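# Stand the lying bottle upright inside the crate

## Task

Pick up the bottle that lies on its side on the tray and set it down standing upright inside the crate. If the crate or the tray ends up tilted or shifted from where it was, the goal is not met.

## Robot and tools

ROBOT. Two arms, left_arm and right_arm, each ending in a five-finger hand. right_arm has a right hand; left_arm has a left hand, its mirror image. Calibrated bases in the scene frame: left_arm at (-0.042, +0.278, 0) m, right_arm at (+0.006, -0.291, 0) m, both turned only slightly about z. A two-camera stand is fixed behind the arms. Loose objects may get an occasional small shove from outside.

FRAMES. Scene frame: origin at table-top height, midway between the nominal bases; +z up, +x out over the table, left_arm on the +y side. Image left/right does not match arm names. Reported hand poses, targets and wrist-camera poses are in each arm's own base frame. cam_high and the table use the scene frame. Motion offsets are along the axes of that arm's current Hand target.

HAND POINT. A point fixed to the palm, 0.05 m in front of it and 0.15 m out from the wrist face. Its +z runs along the straight fingers, +y points out of the palm, +x runs across the palm away from the thumb on the right hand and toward the thumb on the left hand. Straight fingers reach 0.06 to 0.07 m past the point, with their centre lines 0.06 m behind it along -y. A wrist bracket on the little-finger side reaches 0.10 m across and can collide. Arms track loosely: expect the hand to rest 1 to 3 cm (sometimes 5 cm) off, usually low, without any contact.

ROW LAYOUT (used by execute_actions and move). One row = 28 numbers, every one in [-1, 1], always for both arms. First 14 are left_arm, next 14 right_arm, each in this order: dx, dy, dz, rx, ry, rz, little, ring, middle, index, thumb_bend, thumb_turn, force_limit, speed.
- dx..rz: an offset, not a pose, measured from that arm's Hand target at the start of the action or move, along the Hand target's axes. 1.0 = 0.6 m for dx, dy, dz and 180 degrees for the rotation vector rx, ry, rz. Every row of one action or one move target list counts from that same start, not from the previous row; resending an offset moves further. All six zero re-commands the current Hand target. Orientation is clipped to 40 degrees from the measured one per step.
- Finger motors (little, ring, middle, index, thumb_bend): absolute targets, +1 straight/open, -1 curled/closed. thumb_turn: +1 beside the palm, -1 in front of it, facing the fingers.
- force_limit: fingertip force where a closing motor stops, about 0 N at -1 to 10 N at +1 (thumb motors up to 15 N).
- speed: finger speed, near zero at -1 rising to full at +0.48 and above; full travel takes 0.49 s. For a soft grip close at -0.94 or lower.
There is no 'leave unchanged' value for hands: repeat the eight hand numbers last sent in this scene; if none yet, use hand_measured plus hand_force_limit and hand_speed. With the thumb turned in front, the hand can encircle objects about 0.035 to 0.065 m thick (handles down to about 0.025 m). To grip harder, raise force_limit and send a target more closed than hand_measured; to loosen, send one more open.

TOOLS.
- execute_actions(actions, cameras): actions is a list of actions; each action is a table of up to 15 rows, one per 1/30 s step, and a short table repeats its last row to fill 15 steps. Each action lasts 0.5 s. An empty list returns state plus images.
- move(target, speed, blend, blocking, cameras): target is one row or a list of up to 15 rows; all offsets count from the same starting Hand targets. Straight-line paths, shorter rotation direction, capped at 10 s total. speed is m/s per arm path, 0.002 to 4.3, default 0.25 (turns up to twice that in rad/s); may be one value or one per target. blend in m rounds corners between list targets; 0 means stop at each. blocking=false returns after about 0.5 s while the move continues. Moves do not avoid obstacles or the other arm; faster moves lag more and hit harder.
- wait(seconds 0 to 10, cameras): run the scene with last commands held.
- stop(cameras): brakes a running move.
- zoom_image(camera, region): camera is cam_high, cam_left_wrist or cam_right_wrist; region [x0, y0, x1, y1] in pixels, at most 504 by 504, from the latest image.
- show_instructions(): shows reference images.
- finished_scene(scene): ends the current scene, given its number; irreversible. The goal must hold with the robot let go.

RESULTS. Per arm: end_effector_position (m) and end_effector_quat_wxyz in its base frame, Hand target (the base for next offsets), Joint positions, velocities (may read 'within noise' or be omitted), torques (noisy, include arm weight), Motor temperatures. Hands: hand_measured, hand_stopped_by (moving, target, force, stalled, fault), hand_load_n (positive when pushed open; near 0 after a lost grip), hand_force_limit, hand_speed, all in motor order. move adds a 'move:' line: done, off_target, moving, held or fault, plus limits=paced (pose clipped) or limits=held (steps withheld). Done does not mean no contact. Images are 672x504 from cam_high, cam_left_wrist, cam_right_wrist.

AVOID. Dropping the bottle or releasing it while moving; anything leaving the table; knocking or pressing the crate or tray; hard hits or slams; arms touching or one hand gripping the other; overloading fingers with twists or fast swings; paths passing near an arm's own base (go around); pushing into unreachable poses or long stretched holds, which heat motors (MOTOR HOT near 85 °C, OVER-TEMPERATURE FAULT at 100 °C drops the arm). To end a push, command the target back beyond the hand point.

Each tool is called after ">>>" as name(argument=value, ...) on one line, values as JSON.

Reference images:

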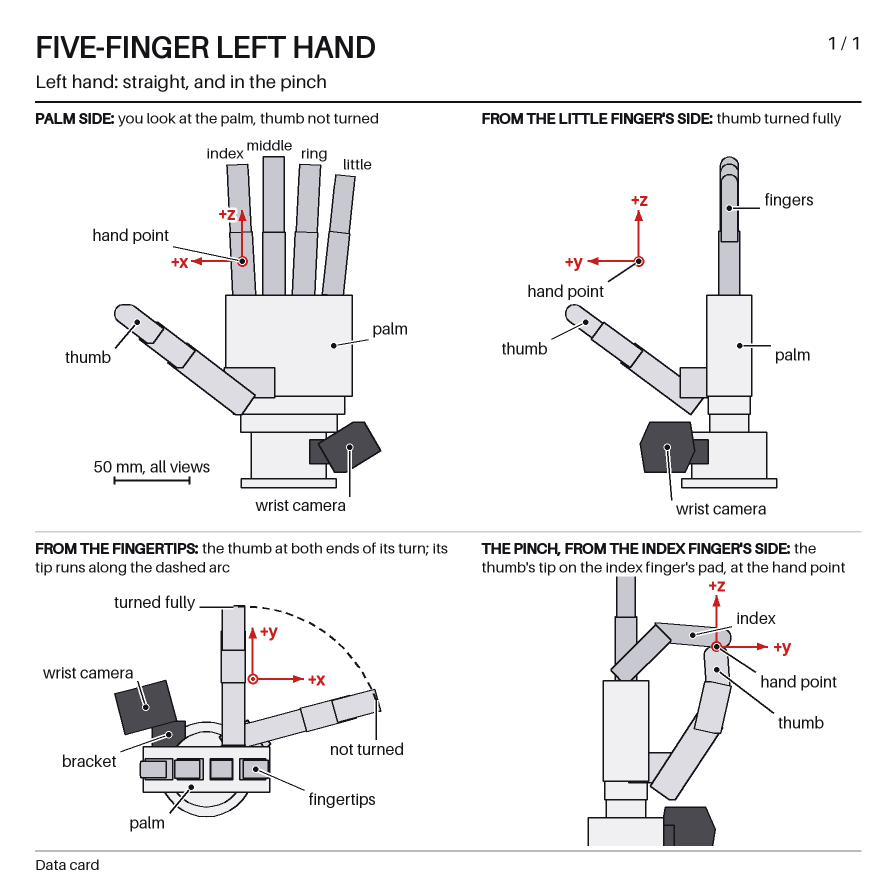

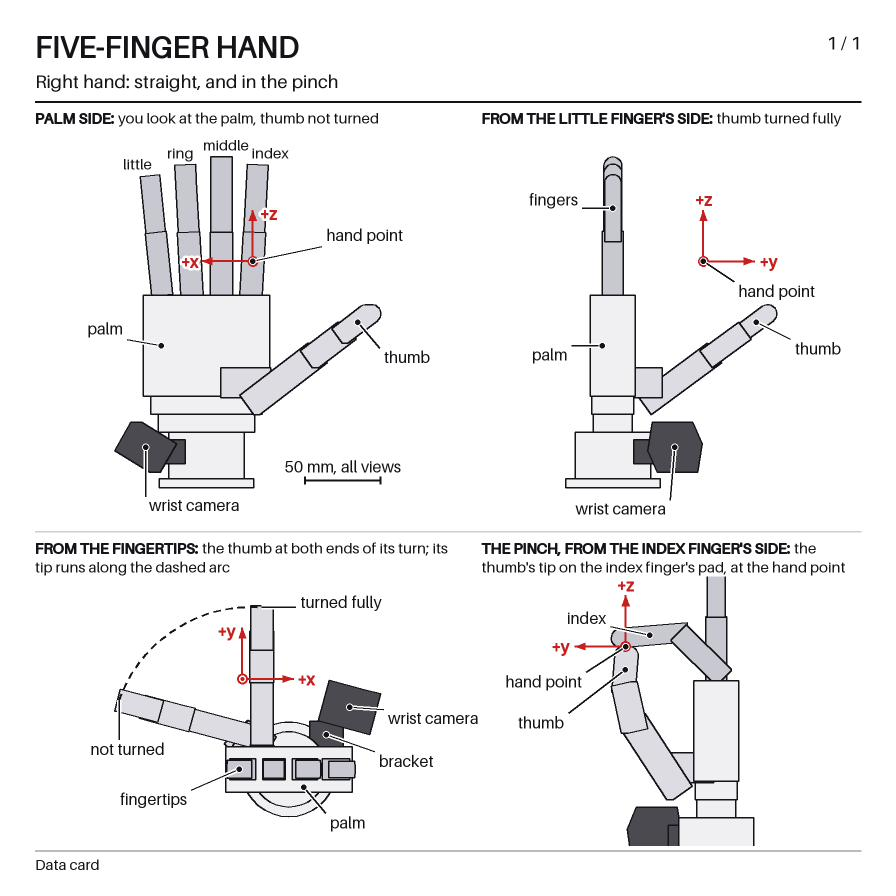

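## Session

>>> execute_actions(actions=[])

Scene clock: 0.00 s.
left_arm: end_effector_position=(+0.5814, -0.3950, +0.2948) hand_measured=(+1.000, +1.000, +1.000, +1.000, +1.000, +1.000) hand_load_n=(+0.0, +0.0, +0.0, +0.0, -0.5, +0.0) hand_stopped_by=(target, target, target, target, target, target) hand_force_limit=0.00 hand_speed=-0.80 end_effector_quat_wxyz=(-0.026, -0.344, +0.765, -0.543) | right_arm: end_effector_position=(+0.3487, +0.0749, +0.2819) hand_measured=(+1.000, +1.000, +1.000, +1.000, +1.000, +1.000) hand_load_n=(+0.0, +0.0, +0.0, +0.0, +0.0, +0.0) hand_stopped_by=(target, target, target, target, target, target) hand_force_limit=0.00 hand_speed=-0.80 end_effector_quat_wxyz=(+0.107, -0.567, +0.817, +0.026)
Joint positions: left_arm=[-0.373 1.798 1.712 -0.495 0.733 -0.055] | right_arm=[-0.017 1.271 1.351 -1.506 -0.166 0.353]
Joint velocities: within noise
Joint torques (N m): no reading
Motor temperatures (°C): left_arm=[40 35 32 34 34 38] | right_arm=[33 41 40 36 31 29]
Heat: left arm: hottest waist 40 °C; right arm: hottest shoulder 41 °C.
Hand target: left_arm +0.5865, -0.3970, +0.3126; -0.015, -0.334, +0.762, -0.554 | right_arm +0.3545, +0.0748, +0.2903; +0.116, -0.567, +0.815, +0.019

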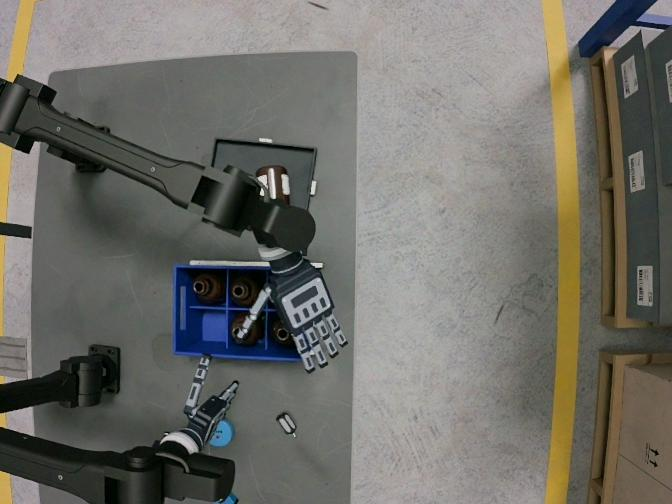

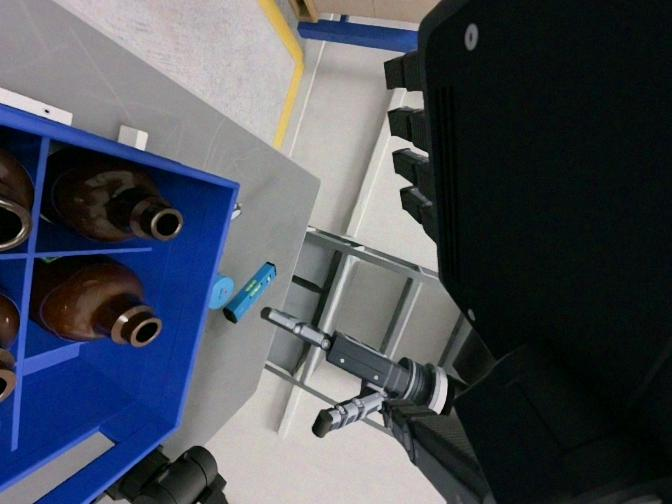

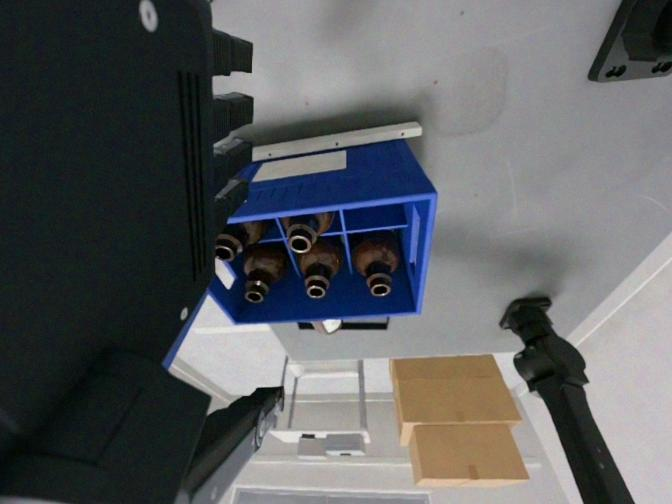

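>>> zoom_image(camera="cam_high", region=[160, 120, 370, 380])

>>> zoom_image(camera="cam_right_wrist", region=[200, 100, 460, 360])

>>> zoom_image(camera="cam_left_wrist", region=[0, 80, 300, 500])

Scaled by 1.938 from the camera's 672x504 image, which has a finer 960x720 frame.

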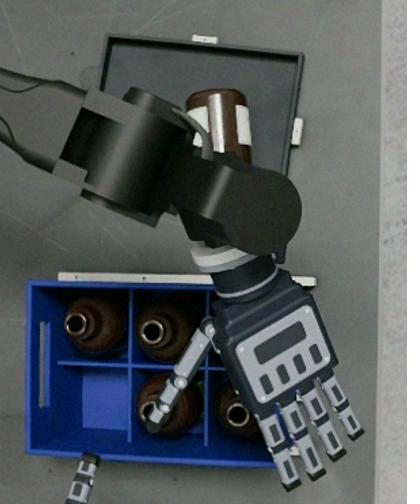

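Scaled by 1.938 from the camera's 672x504 image, which has a finer 960x720 frame.

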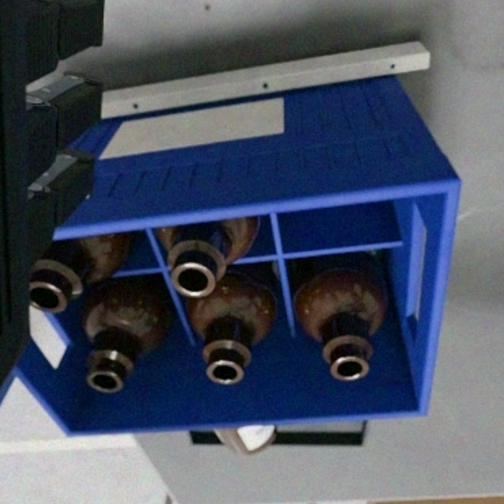

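Scaled by 1.200 from the camera's 672x504 image, which has a finer 960x720 frame.

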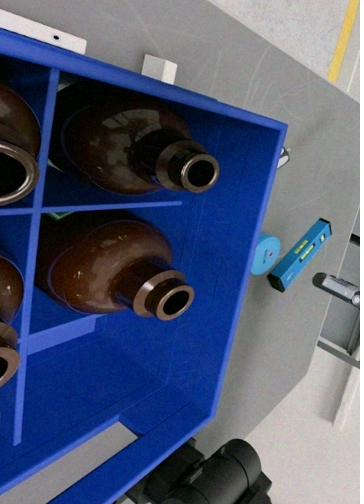

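>>> move(target=[-0.138,0.237,-0.942,0.131,-0.278,-0.128,1,1,1,1,1,1,0,-0.8,0,0,0,0,0,0,1,1,1,1,1,1,0,-0.8], cameras=["all"])

Scene clock: 7.70 s.
left_arm: end_effector_position=(+0.3760, +0.1415, +0.3571) hand_measured=(+1.000, +1.000, +1.000, +1.000, +1.000, +1.000) hand_load_n=(+0.0, +0.0, +0.0, +0.0, +0.0, -0.5) hand_stopped_by=(target, target, target, target, target, target) hand_force_limit=0.00 hand_speed=-0.80 end_effector_quat_wxyz=(-0.246, +0.681, -0.488, +0.487) | right_arm: end_effector_position=(+0.3487, +0.0749, +0.2819) hand_measured=(+1.000, +1.000, +1.000, +1.000, +1.000, +1.000) hand_load_n=(+0.0, +0.0, +0.0, +0.0, +0.0, +0.0) hand_stopped_by=(target, target, target, target, target, target) hand_force_limit=0.00 hand_speed=-0.80 end_effector_quat_wxyz=(+0.107, -0.567, +0.817, +0.026)
Joint positions: left_arm=[0.779 1.001 1.078 -0.715 0.825 0.017] | right_arm=[-0.017 1.271 1.351 -1.506 -0.166 0.353]
Joint torques (N m): left_arm=[1.9 -3.14 12.97 1.33 0.62 0.05] | right_arm=[-0.56 -7.36 10 -0.16 -0.18 0.03]
Heat: left arm: hottest waist 40 °C; right arm: hottest shoulder 41 °C.
Hand target: left_arm +0.3794, +0.1501, +0.3789; -0.264, +0.670, -0.493, +0.488 | right_arm +0.3545, +0.0748, +0.2903; +0.116, -0.567, +0.815, +0.019
Off the commanded pose: left_arm 0.024 m, 3 deg | right_arm 0.010 m, 1 deg.
move: off_target (left_arm)
camera_calibration:
cam_left_wrist: T_world_to_cam=[[0.374249, 0.153594, 0.91452, -0.49465], [-0.511847, -0.788139, 0.341832, 0.188248], [0.773272, -0.596025, -0.216343, -0.0127853], [0, 0, 0, 1]] pos_world=[0.291363, 0.216721, 0.385252]

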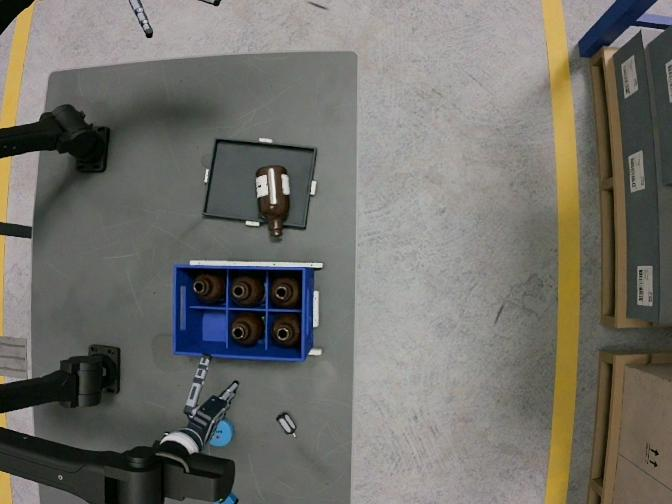

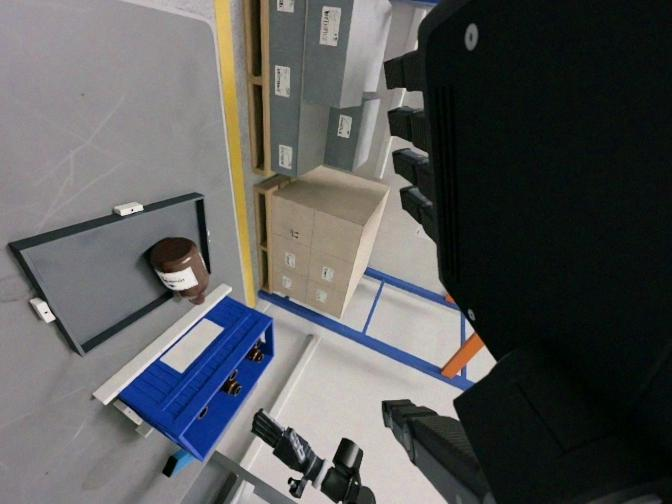

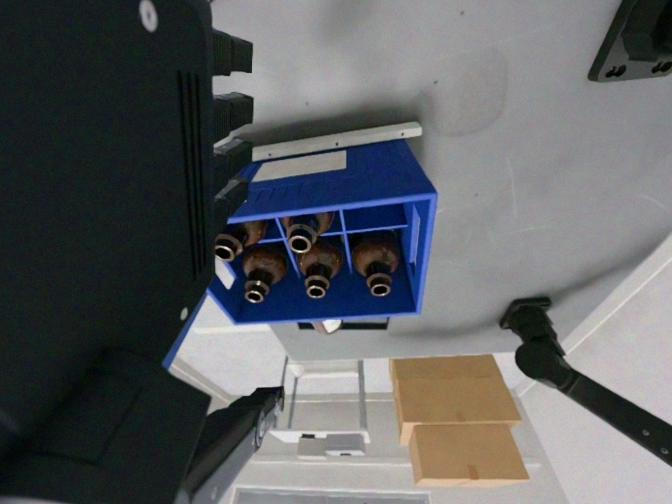

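>>> zoom_image(camera="cam_high", region=[190, 125, 330, 265])

>>> zoom_image(camera="cam_high", region=[160, 250, 340, 370])

>>> zoom_image(camera="cam_left_wrist", region=[80, 180, 320, 420])

Scaled by 3.600 from the camera's 672x504 image, which has a finer 960x720 frame.

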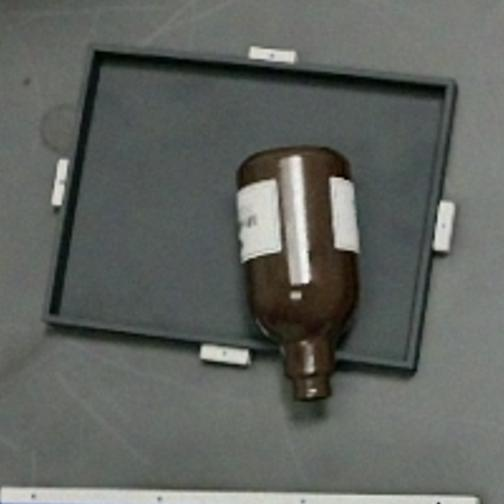

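Scaled by 2.800 from the camera's 672x504 image, which has a finer 960x720 frame.

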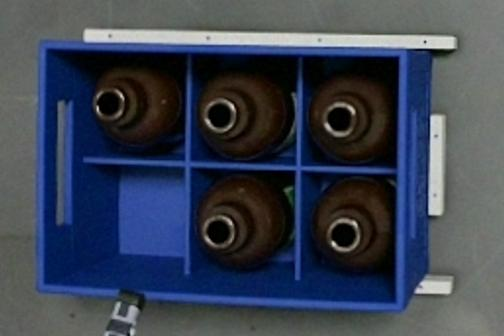

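Scaled by 2.100 from the camera's 672x504 image, which has a finer 960x720 frame.

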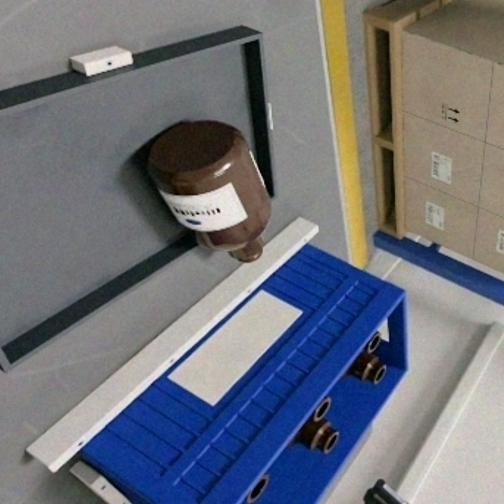

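>>> zoom_image(camera="cam_left_wrist", region=[80, 280, 400, 504])

>>> zoom_image(camera="cam_right_wrist", region=[190, 110, 672, 420])

>>> zoom_image(camera="cam_high", region=[30, 330, 310, 504])

Scaled by 1.575 from the camera's 672x504 image, which has a finer 960x720 frame.

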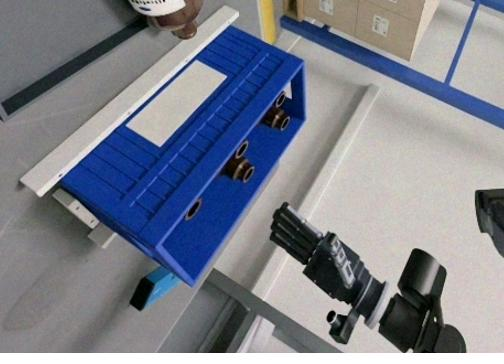

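Scaled by 1.046 from the camera's 672x504 image, which has a finer 960x720 frame.

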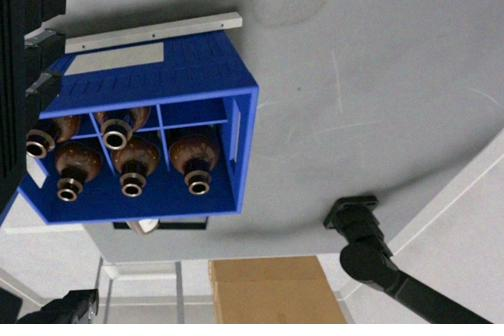

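Scaled by 1.800 from the camera's 672x504 image, which has a finer 960x720 frame.

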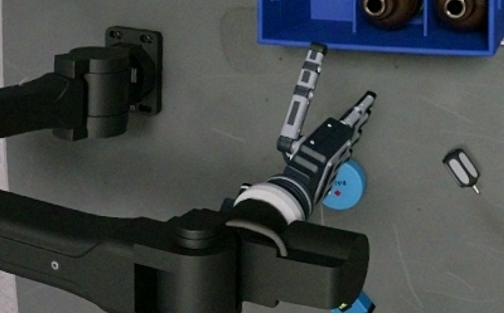

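>>> zoom_image(camera="cam_high", region=[245, 195, 305, 255])

>>> zoom_image(camera="cam_left_wrist", region=[130, 220, 250, 320])

>>> zoom_image(camera="cam_right_wrist", region=[200, 190, 440, 340])

Scaled by 8.400 from the camera's 672x504 image, which has a finer 960x720 frame.

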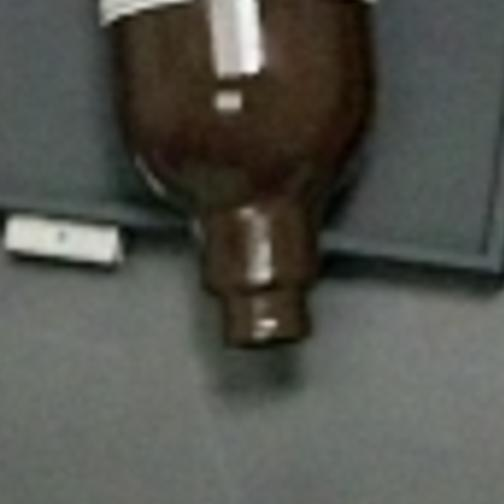

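Scaled by 4.200 from the camera's 672x504 image, which has a finer 960x720 frame.

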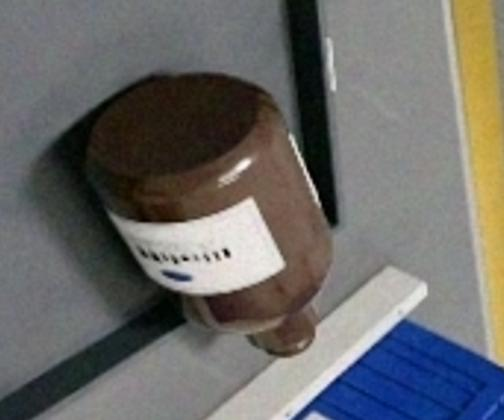

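Scaled by 2.100 from the camera's 672x504 image, which has a finer 960x720 frame.

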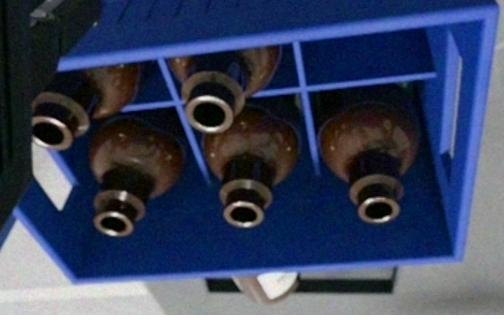

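>>> move(target=[0,0,0,0,0,0,1,1,1,1,1,1,0,-0.8,-0.5355,0.0082,0.0988,0.1593,0.0861,-0.1973,-1,-1,0,0,1,-1,0,0.2], cameras=["all"])

Scene clock: 36.40 s.
left_arm: end_effector_position=(+0.3760, +0.1415, +0.3571) hand_measured=(+1.000, +1.000, +1.000, +1.000, +1.000, +1.000) hand_load_n=(+0.0, -0.5, +0.0, +0.0, +0.0, +0.0) hand_stopped_by=(target, target, target, target, target, target) hand_force_limit=0.00 hand_speed=-0.80 end_effector_quat_wxyz=(-0.246, +0.681, -0.488, +0.487) | right_arm: end_effector_position=(+0.4576, +0.3715, +0.2813) hand_measured=(-1.000, -1.000, +0.000, +0.000, +1.000, -1.000) hand_load_n=(+0.0, +0.0, +0.0, +0.0, +0.0, +0.0) hand_stopped_by=(target, target, target, target, target, target) hand_force_limit=0.00 hand_speed=0.20 end_effector_quat_wxyz=(-0.126, +0.738, -0.597, +0.287)
Joint positions: left_arm=[0.779 1.001 1.078 -0.715 0.825 0.018] | right_arm=[0.773 1.739 1.882 -1.355 0.538 0.462]
Joint torques (N m): left_arm=[1.73 -2.78 12.83 1.39 0.59 -0.01] | right_arm=[-0.32 -14.21 13.14 -0.14 0.5 -0.1]
Motor temperatures (°C): left_arm=[39 36 43 34 34 38] | right_arm=[33 41 42 35 31 29]
Heat: left arm: hottest elbow 43 °C; right arm: hottest elbow 42 °C.
Hand target: left_arm +0.3794, +0.1501, +0.3789; -0.264, +0.670, -0.493, +0.488 | right_arm +0.4660, +0.3817, +0.3000; -0.143, +0.737, -0.593, +0.290
Off the commanded pose: left_arm 0.024 m, 2 deg | right_arm 0.023 m, 2 deg.
move: off_target (left_arm, right_arm)
camera_calibration:
cam_left_wrist: T_world_to_cam=[[0.374192, 0.152856, 0.914667, -0.494547], [-0.512159, -0.788191, 0.341245, 0.188656], [0.773093, -0.596146, -0.216648, -0.0125294], [0, 0, 0, 1]] pos_world=[0.291364, 0.216822, 0.385253]
cam_right_wrist: T_world_to_cam=[[-0.782694, -0.465905, -0.412701, 0.645758], [-0.554183, 0.823501, 0.121353, -0.0887686], [0.283321, 0.323695, -0.902746, 0.116712], [0, 0, 0, 1]] pos_world=[0.42317, 0.336184, 0.382639]

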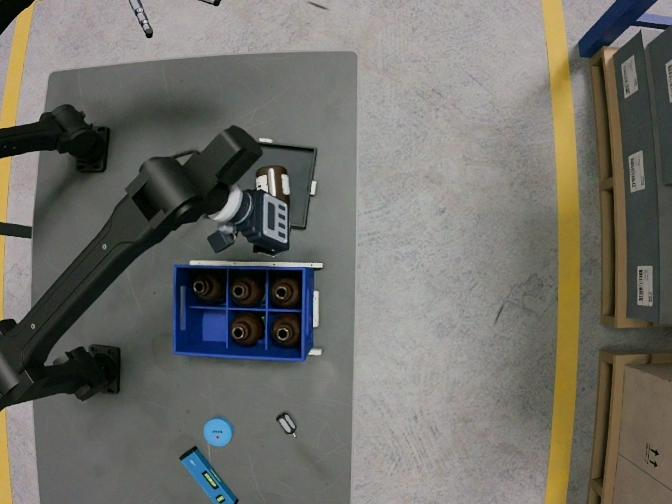

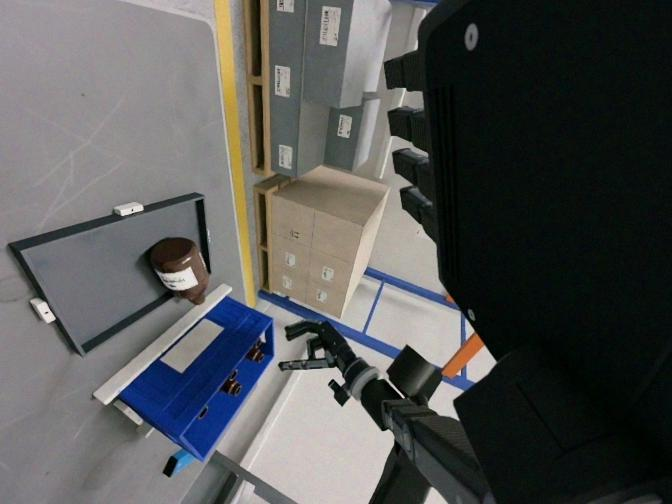

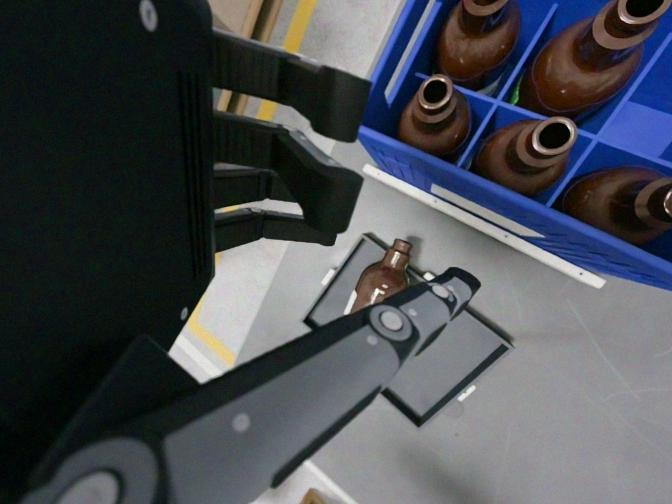

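>>> zoom_image(camera="cam_right_wrist", region=[290, 210, 530, 390])

Scaled by 2.100 from the camera's 672x504 image, which has a finer 960x720 frame.

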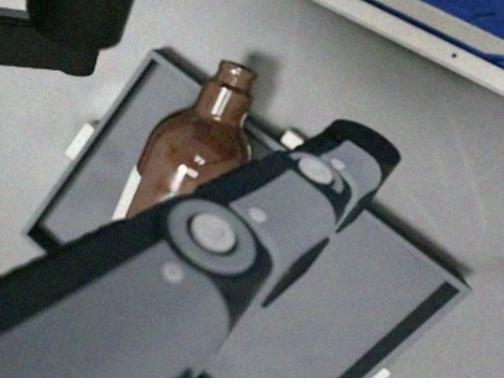

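>>> zoom_image(camera="cam_high", region=[200, 160, 330, 290])

Scaled by 3.877 from the camera's 672x504 image, which has a finer 960x720 frame.

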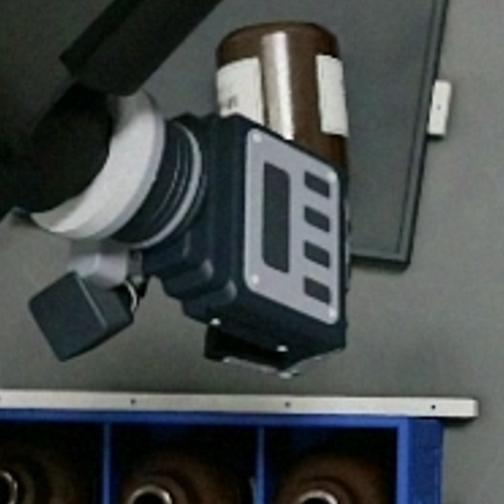

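>>> move(target=[0,0,0,0,0,0,1,1,1,1,1,1,0,-0.8,-0.1537,0.1252,0.2328,0,0,0,-1,-1,0,0,1,-1,0,0.2], cameras=["all"])

>>> zoom_image(camera="cam_right_wrist", region=[250, 150, 550, 400])

Scene clock: 40.97 s.
left_arm: end_effector_position=(+0.3760, +0.1415, +0.3571) hand_measured=(+1.000, +1.000, +1.000, +1.000, +1.000, +1.000) hand_load_n=(+0.0, +0.0, +0.0, +0.0, +0.0, +0.0) hand_stopped_by=(target, target, target, target, target, target) hand_force_limit=0.00 hand_speed=-0.80 end_effector_quat_wxyz=(-0.246, +0.681, -0.488, +0.487) | right_arm: end_effector_position=(+0.4814, +0.4245, +0.1262) hand_measured=(-1.000, -1.000, +0.000, +0.000, +1.000, -1.000) hand_load_n=(+0.0, +0.5, +0.0, +0.0, +0.0, +0.0) hand_stopped_by=(target, target, target, target, target, target) hand_force_limit=0.00 hand_speed=0.20 end_effector_quat_wxyz=(-0.137, +0.738, -0.593, +0.291)
Joint positions: left_arm=[0.779 1.001 1.078 -0.715 0.825 0.018] | right_arm=[0.81 1.891 1.686 -0.999 0.555 0.487]
Joint torques (N m): left_arm=[1.38 -4.19 12.78 1.62 0.58 0.09] | right_arm=[0.32 -17.14 8.24 0.5 0.51 0.11]
Heat: left arm: hottest elbow 44 °C; right arm: hottest elbow 43 °C.
Hand target: left_arm +0.3794, +0.1501, +0.3789; -0.264, +0.670, -0.493, +0.488 | right_arm +0.4782, +0.4321, +0.1238; -0.142, +0.737, -0.593, +0.290
Off the commanded pose: left_arm 0.024 m, 2 deg | right_arm 0.009 m, 1 deg.
move: off_target (left_arm)
camera_calibration:
cam_left_wrist: T_world_to_cam=[[0.374192, 0.152856, 0.914667, -0.494547], [-0.512159, -0.788191, 0.341245, 0.188656], [0.773093, -0.596146, -0.216648, -0.0125294], [0, 0, 0, 1]] pos_world=[0.291364, 0.216822, 0.385253]
cam_right_wrist: T_world_to_cam=[[-0.76904, -0.47061, -0.432556, 0.62307], [-0.565688, 0.816167, 0.117766, -0.0913129], [0.297616, 0.335258, -0.893883, -0.0601005], [0, 0, 0, 1]] pos_world=[0.445398, 0.387899, 0.226543]

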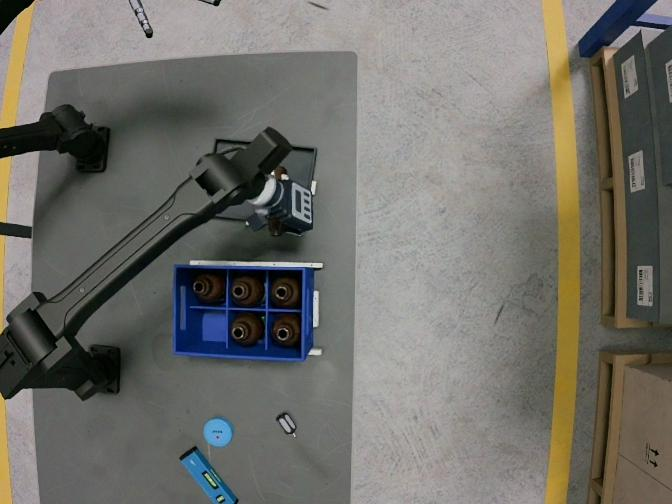

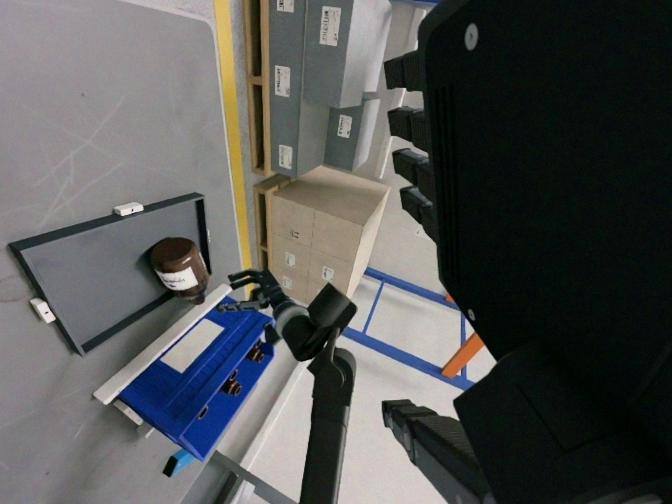

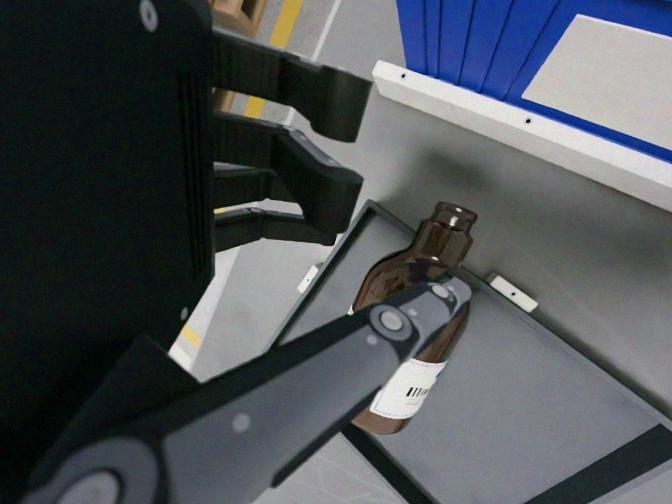

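Scaled by 1.680 from the camera's 672x504 image, which has a finer 960x720 frame.

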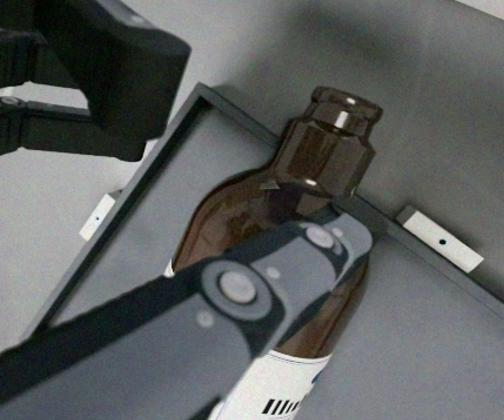

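>>> move(target=[0,0,0,0,0,0,1,1,1,1,1,1,0,-0.8,-0.0105,0.0753,0.0572,0,0,0,-1,-1,0,0,1,-1,0,0.2], cameras=["cam_right_wrist"], speed=0.1)

>>> zoom_image(camera="cam_right_wrist", region=[250, 130, 550, 380])

Scene clock: 43.90 s.
left_arm: end_effector_position=(+0.3760, +0.1415, +0.3571) hand_measured=(+1.000, +1.000, +1.000, +1.000, +1.000, +1.000) hand_load_n=(+0.0, +0.0, +0.0, +0.0, +0.0, +0.0) hand_stopped_by=(target, target, target, target, target, target) hand_force_limit=0.00 hand_speed=-0.80 end_effector_quat_wxyz=(-0.246, +0.681, -0.488, +0.487) | right_arm: end_effector_position=(+0.4689, +0.4161, +0.0728) hand_measured=(-1.000, -1.000, +0.000, +0.000, +1.000, -1.000) hand_load_n=(+0.0, +0.0, +0.0, +0.0, +0.0, +0.0) hand_stopped_by=(target, target, target, target, target, target) hand_force_limit=0.00 hand_speed=0.20 end_effector_quat_wxyz=(-0.138, +0.737, -0.594, +0.291)
Joint positions: left_arm=[0.779 1.001 1.078 -0.715 0.825 0.018] | right_arm=[0.815 1.891 1.54 -0.854 0.558 0.496]
Joint torques (N m): left_arm=[1.73 -4.01 12.82 1.58 0.65 0] | right_arm=[0.56 -17.14 7.13 0.44 0.53 0.11]
Heat: left arm: hottest elbow 45 °C; right arm: hottest elbow 43 °C.
Hand target: left_arm +0.3794, +0.1501, +0.3789; -0.264, +0.670, -0.493, +0.488 | right_arm +0.4621, +0.4218, +0.0699; -0.142, +0.737, -0.593, +0.290
Off the commanded pose: left_arm 0.024 m, 2 deg | right_arm 0.009 m, 0 deg.
move: off_target (left_arm)
camera_calibration:
cam_right_wrist: T_world_to_cam=[[-0.769015, -0.467281, -0.436194, 0.585281], [-0.563866, 0.817315, 0.118537, -0.086637], [0.301118, 0.337112, -0.892011, -0.103834], [0, 0, 0, 1]] pos_world=[0.432505, 0.379304, 0.172945]
Images, in order (width x height): cam_right_wrist 672x504.

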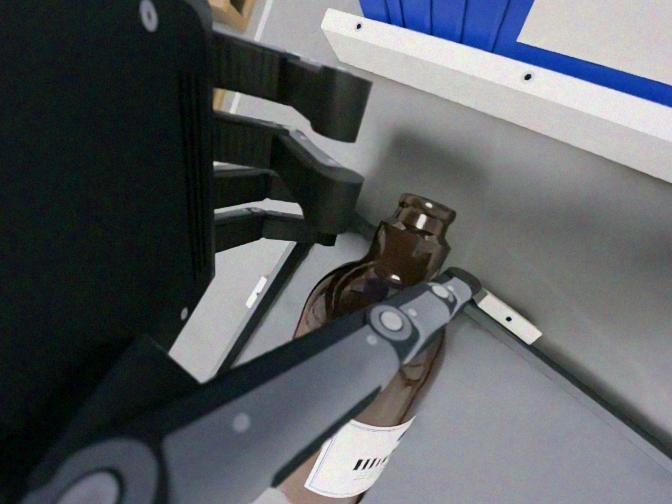

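Scaled by 1.680 from the camera's 672x504 image, which has a finer 960x720 frame.

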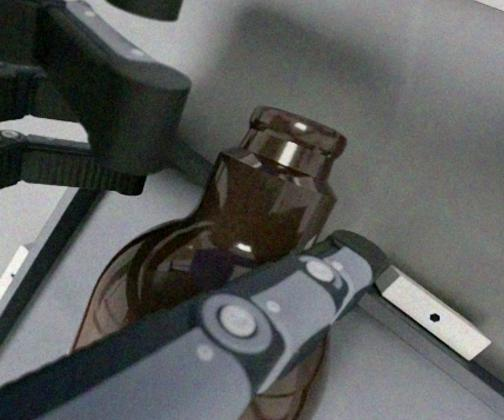

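>>> move(target=[0,0,0,0,0,0,1,1,1,1,1,1,0,-0.8,0.0066,0.0254,0.0216,0,0,0,-1,-1,-0.14,-0.14,1,-1,0,0.2], cameras=["cam_right_wrist"], speed=0.06)

>>> zoom_image(camera="cam_right_wrist", region=[250, 130, 550, 380])

Scene clock: 45.67 s.
left_arm: end_effector_position=(+0.3760, +0.1415, +0.3571) hand_measured=(+1.000, +1.000, +1.000, +1.000, +1.000, +1.000) hand_load_n=(+0.0, +0.0, +0.0, +0.0, -0.5, +0.0) hand_stopped_by=(target, target, target, target, target, target) hand_force_limit=0.00 hand_speed=-0.80 end_effector_quat_wxyz=(-0.246, +0.681, -0.488, +0.487) | right_arm: end_effector_position=(+0.4650, +0.4117, +0.0587) hand_measured=(-1.000, -1.000, -0.140, -0.140, +1.000, -1.000) hand_load_n=(+0.0, +0.0, +0.0, -1.5, +0.0, +0.0) hand_stopped_by=(target, target, target, target, target, target) hand_force_limit=0.00 hand_speed=0.20 end_effector_quat_wxyz=(-0.144, +0.735, -0.595, +0.292)
Joint positions: left_arm=[0.779 1.001 1.078 -0.715 0.825 0.018] | right_arm=[0.815 1.884 1.486 -0.796 0.559 0.496]
Joint torques (N m): left_arm=[1.79 -4.31 12.93 1.42 0.61 0.05] | right_arm=[-0.03 -16.67 6.61 0.39 0.38 0.04]
Heat: left arm: hottest elbow 45 °C; right arm: hottest elbow 43 °C.
Hand target: left_arm +0.3794, +0.1501, +0.3789; -0.264, +0.670, -0.493, +0.488 | right_arm +0.4582, +0.4125, +0.0524; -0.143, +0.737, -0.593, +0.290
Off the commanded pose: left_arm 0.024 m, 2 deg | right_arm 0.009 m, 0 deg.
move: off_target (left_arm)
camera_calibration:
cam_right_wrist: T_world_to_cam=[[-0.765349, -0.463489, -0.446563, 0.571379], [-0.564668, 0.816501, 0.120317, -0.0829764], [0.308853, 0.344244, -0.886626, -0.120671], [0, 0, 0, 1]] pos_world=[0.42772, 0.374118, 0.15815]
Images, in order (width x height): cam_right_wrist 672x504.

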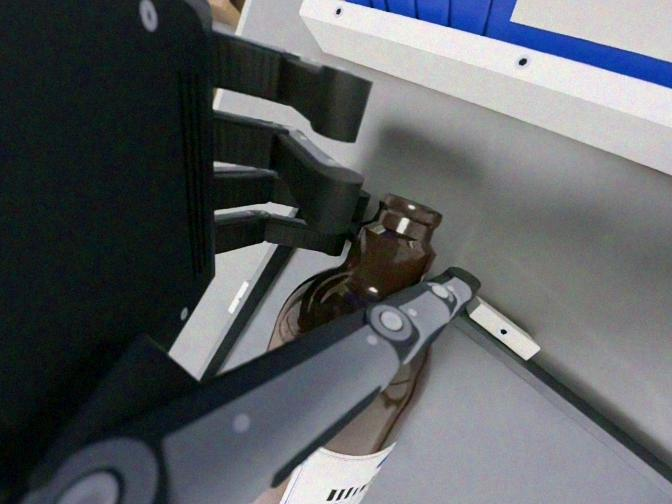

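Scaled by 1.680 from the camera's 672x504 image, which has a finer 960x720 frame.

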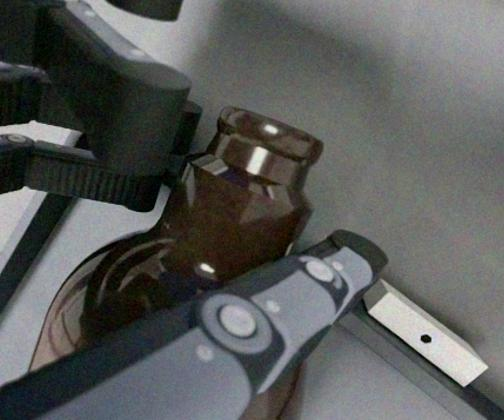

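>>> zoom_image(camera="cam_right_wrist", region=[310, 170, 490, 320])

Scaled by 2.800 from the camera's 672x504 image, which has a finer 960x720 frame.

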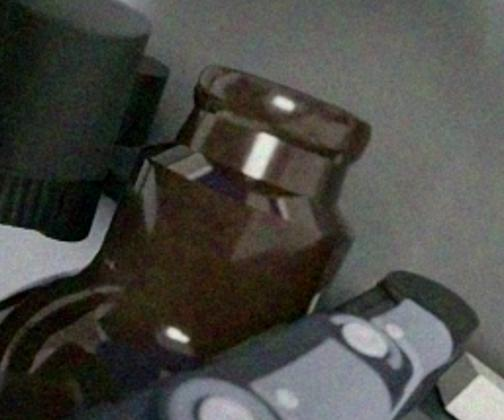

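>>> move(target=[0,0,0,0,0,0,1,1,1,1,1,1,0,-0.8,0,0,0,0,0,0,-1,-1,-0.34,-0.34,1,-1,-0.2,-0.5], cameras=["cam_right_wrist"], speed=0.06)

>>> zoom_image(camera="cam_right_wrist", region=[290, 150, 510, 330])

Scene clock: 46.87 s.
left_arm: end_effector_position=(+0.3760, +0.1415, +0.3571) hand_measured=(+1.000, +1.000, +1.000, +1.000, +1.000, +1.000) hand_load_n=(+0.0, -0.5, +0.0, -0.5, +0.0, +0.0) hand_stopped_by=(target, target, target, target, target, target) hand_force_limit=0.00 hand_speed=-0.80 end_effector_quat_wxyz=(-0.246, +0.681, -0.488, +0.487) | right_arm: end_effector_position=(+0.4636, +0.4102, +0.0564) hand_measured=(-1.000, -1.000, -0.336, -0.340, +1.000, -1.000) hand_load_n=(+0.0, +0.0, +8.0, +2.0, +2.0, +3.5) hand_stopped_by=(target, target, force, target, target, target) hand_force_limit=-0.20 hand_speed=-0.50 end_effector_quat_wxyz=(-0.142, +0.736, -0.595, +0.292)
Joint positions: left_arm=[0.779 1.001 1.078 -0.715 0.825 0.018] | right_arm=[0.815 1.884 1.481 -0.795 0.559 0.496]
Joint torques (N m): left_arm=[1.9 -3.55 12.86 1.44 0.56 0.03] | right_arm=[-0.09 -16.5 6.95 0.4 0.39 0.05]
Heat: left arm: hottest elbow 45 °C; right arm: hottest elbow 43 °C.
Hand target: left_arm +0.3794, +0.1501, +0.3789; -0.264, +0.670, -0.493, +0.488 | right_arm +0.4582, +0.4125, +0.0524; -0.143, +0.737, -0.593, +0.290
Off the commanded pose: left_arm 0.024 m, 2 deg | right_arm 0.007 m, 0 deg.
move: off_target (left_arm)
camera_calibration:
cam_right_wrist: T_world_to_cam=[[-0.766773, -0.464916, -0.442619, 0.569604], [-0.564242, 0.816933, 0.11938, -0.082572], [0.306089, 0.341281, -0.888728, -0.119077], [0, 0, 0, 1]] pos_world=[0.426614, 0.372912, 0.156148]
Images, in order (width x height): cam_right_wrist 672x504.

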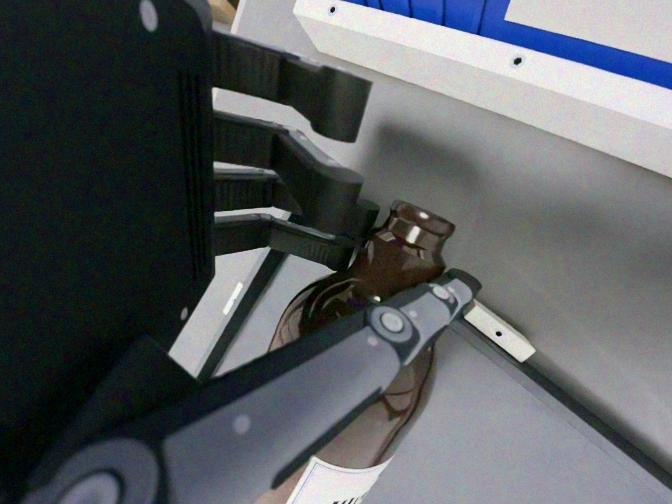

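Scaled by 2.291 from the camera's 672x504 image, which has a finer 960x720 frame.

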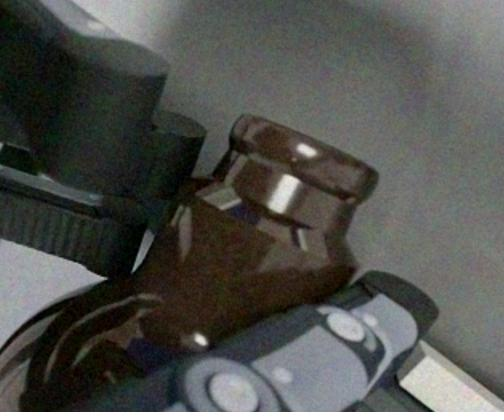

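>>> move(target=[0,0,0,0,0,0,1,1,1,1,1,1,0,-0.8,0,0,0,0,0,0,-1,-1,-0.34,-0.42,0.8,-1,0.1,-0.6], cameras=["cam_right_wrist"], speed=0.06)

>>> zoom_image(camera="cam_right_wrist", region=[290, 150, 510, 330])

Scene clock: 47.63 s.
left_arm: end_effector_position=(+0.3760, +0.1415, +0.3571) hand_measured=(+1.000, +1.000, +1.000, +1.000, +1.000, +1.000) hand_load_n=(+0.0, +0.0, +0.0, +0.0, +0.0, -0.5) hand_stopped_by=(target, target, target, target, target, target) hand_force_limit=0.00 hand_speed=-0.80 end_effector_quat_wxyz=(-0.246, +0.681, -0.488, +0.487) | right_arm: end_effector_position=(+0.4636, +0.4102, +0.0564) hand_measured=(-1.000, -1.000, -0.336, -0.372, +0.990, -1.000) hand_load_n=(+0.0, +0.0, +7.0, +6.5, +9.0, +2.5) hand_stopped_by=(target, target, force, force, force, target) hand_force_limit=0.10 hand_speed=-0.60 end_effector_quat_wxyz=(-0.142, +0.736, -0.595, +0.292)
Joint positions: left_arm=[0.779 1.001 1.078 -0.715 0.825 0.018] | right_arm=[0.815 1.884 1.481 -0.795 0.559 0.496]
Joint torques (N m): left_arm=[2.49 -3.66 12.82 1.42 0.61 0.1] | right_arm=[-0.03 -16.79 6.97 0.36 0.37 0.04]
Heat: left arm: hottest elbow 45 °C; right arm: hottest elbow 43 °C.
Hand target: left_arm +0.3794, +0.1501, +0.3789; -0.264, +0.670, -0.493, +0.488 | right_arm +0.4582, +0.4125, +0.0524; -0.142, +0.737, -0.593, +0.290
Off the commanded pose: left_arm 0.024 m, 2 deg | right_arm 0.007 m, 0 deg.
move: off_target (left_arm)
camera_calibration:
cam_right_wrist: T_world_to_cam=[[-0.766672, -0.464993, -0.442715, 0.569604], [-0.564216, 0.817013, 0.118955, -0.0825457], [0.306391, 0.340986, -0.888737, -0.119094], [0, 0, 0, 1]] pos_world=[0.426615, 0.372912, 0.156148]
Images, in order (width x height): cam_right_wrist 672x504.

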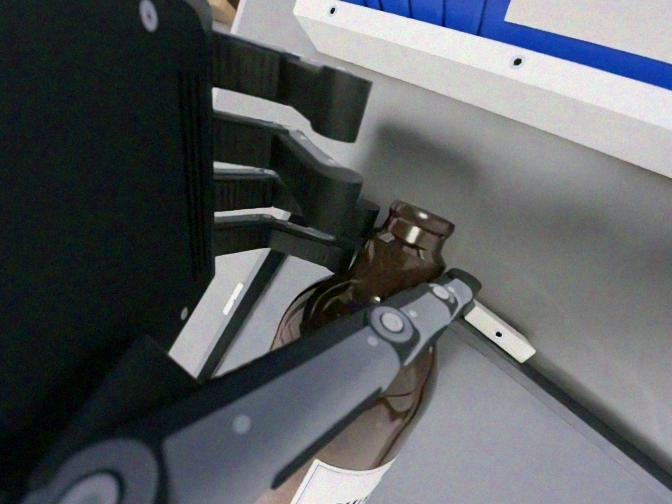

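Scaled by 2.291 from the camera's 672x504 image, which has a finer 960x720 frame.

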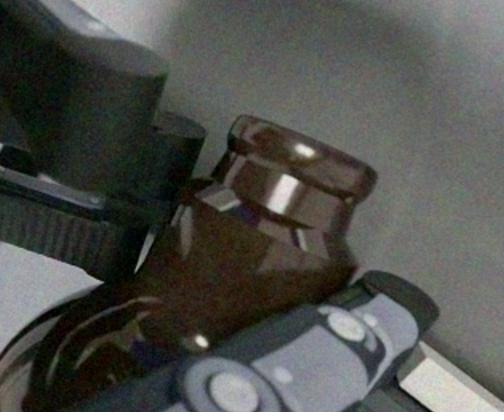

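>>> move(target=[0,0,0,0,0,0,1,1,1,1,1,1,0,-0.8,-0.007,-0.0383,-0.0557,0,0,0,-1,-1,-0.34,-0.42,0.8,-1,0.1,-0.6], cameras=["all"], speed=0.06)

>>> zoom_image(camera="cam_left_wrist", region=[100, 180, 300, 380])

Scene clock: 49.60 s.
left_arm: end_effector_position=(+0.3760, +0.1415, +0.3571) hand_measured=(+1.000, +1.000, +1.000, +1.000, +1.000, +1.000) hand_load_n=(+0.0, +0.0, +0.0, +0.0, +0.0, -0.5) hand_stopped_by=(target, target, target, target, target, target) hand_force_limit=0.00 hand_speed=-0.80 end_effector_quat_wxyz=(-0.246, +0.681, -0.488, +0.487) | right_arm: end_effector_position=(+0.4452, +0.4070, +0.0591) hand_measured=(-1.000, -1.000, -0.336, -0.372, +0.990, -1.000) hand_load_n=(+0.0, +0.0, +7.0, +7.5, +8.5, +5.5) hand_stopped_by=(target, target, force, force, force, target) hand_force_limit=0.10 hand_speed=-0.60 end_effector_quat_wxyz=(-0.114, +0.743, -0.594, +0.287)
Joint positions: left_arm=[0.779 1.001 1.078 -0.715 0.825 0.018] | right_arm=[0.833 1.881 1.496 -0.884 0.56 0.524]
Joint torques (N m): left_arm=[2.37 -3.9 12.77 1.22 0.65 0.02] | right_arm=[0.21 -17.67 12 -0.42 0.64 -0.02]
Heat: left arm: hottest elbow 46 °C; right arm: hottest elbow 43 °C.
Hand target: left_arm +0.3794, +0.1501, +0.3789; -0.264, +0.670, -0.493, +0.488 | right_arm +0.4559, +0.4269, +0.0905; -0.142, +0.737, -0.593, +0.290
Off the commanded pose: left_arm 0.024 m, 2 deg | right_arm 0.039 m, 3 deg.
move: off_target (left_arm, right_arm)
camera_calibration:
cam_left_wrist: T_world_to_cam=[[0.374192, 0.152856, 0.914667, -0.494547], [-0.512159, -0.788191, 0.341245, 0.188656], [0.773093, -0.596146, -0.216648, -0.0125294], [0, 0, 0, 1]] pos_world=[0.291364, 0.216822, 0.385253]
cam_right_wrist: T_world_to_cam=[[-0.787333, -0.476958, -0.390662, 0.56617], [-0.55523, 0.823985, 0.112998, -0.0972375], [0.268004, 0.305875, -0.913572, -0.0771054], [0, 0, 0, 1]] pos_world=[0.41244, 0.373746, 0.161728]

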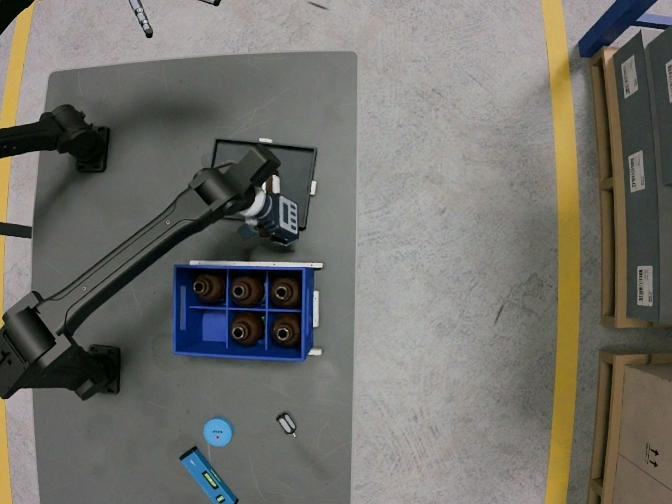

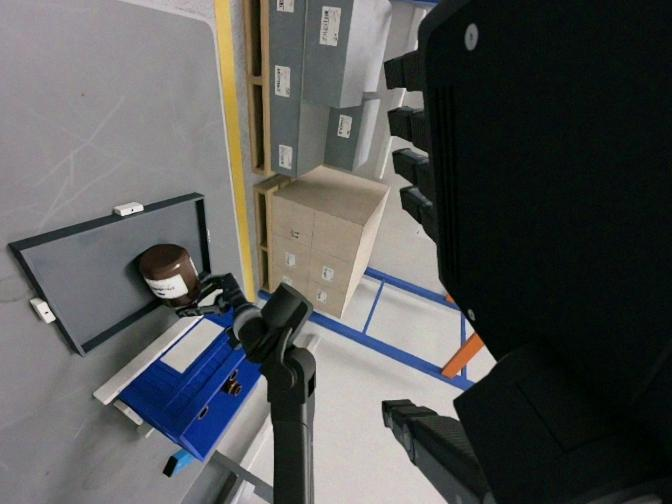

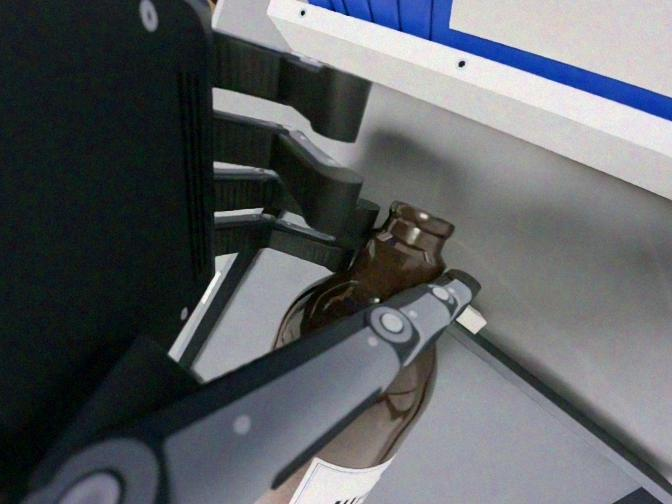

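Scaled by 2.520 from the camera's 672x504 image, which has a finer 960x720 frame.

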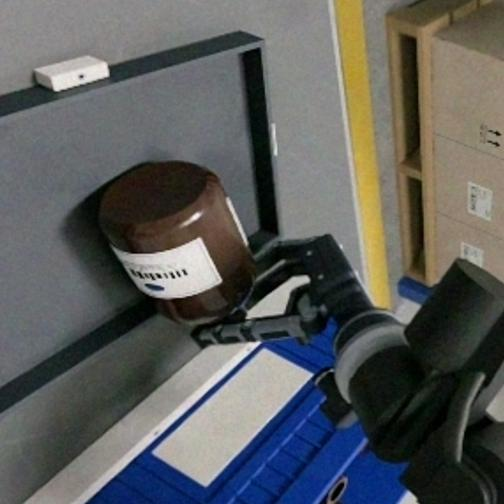

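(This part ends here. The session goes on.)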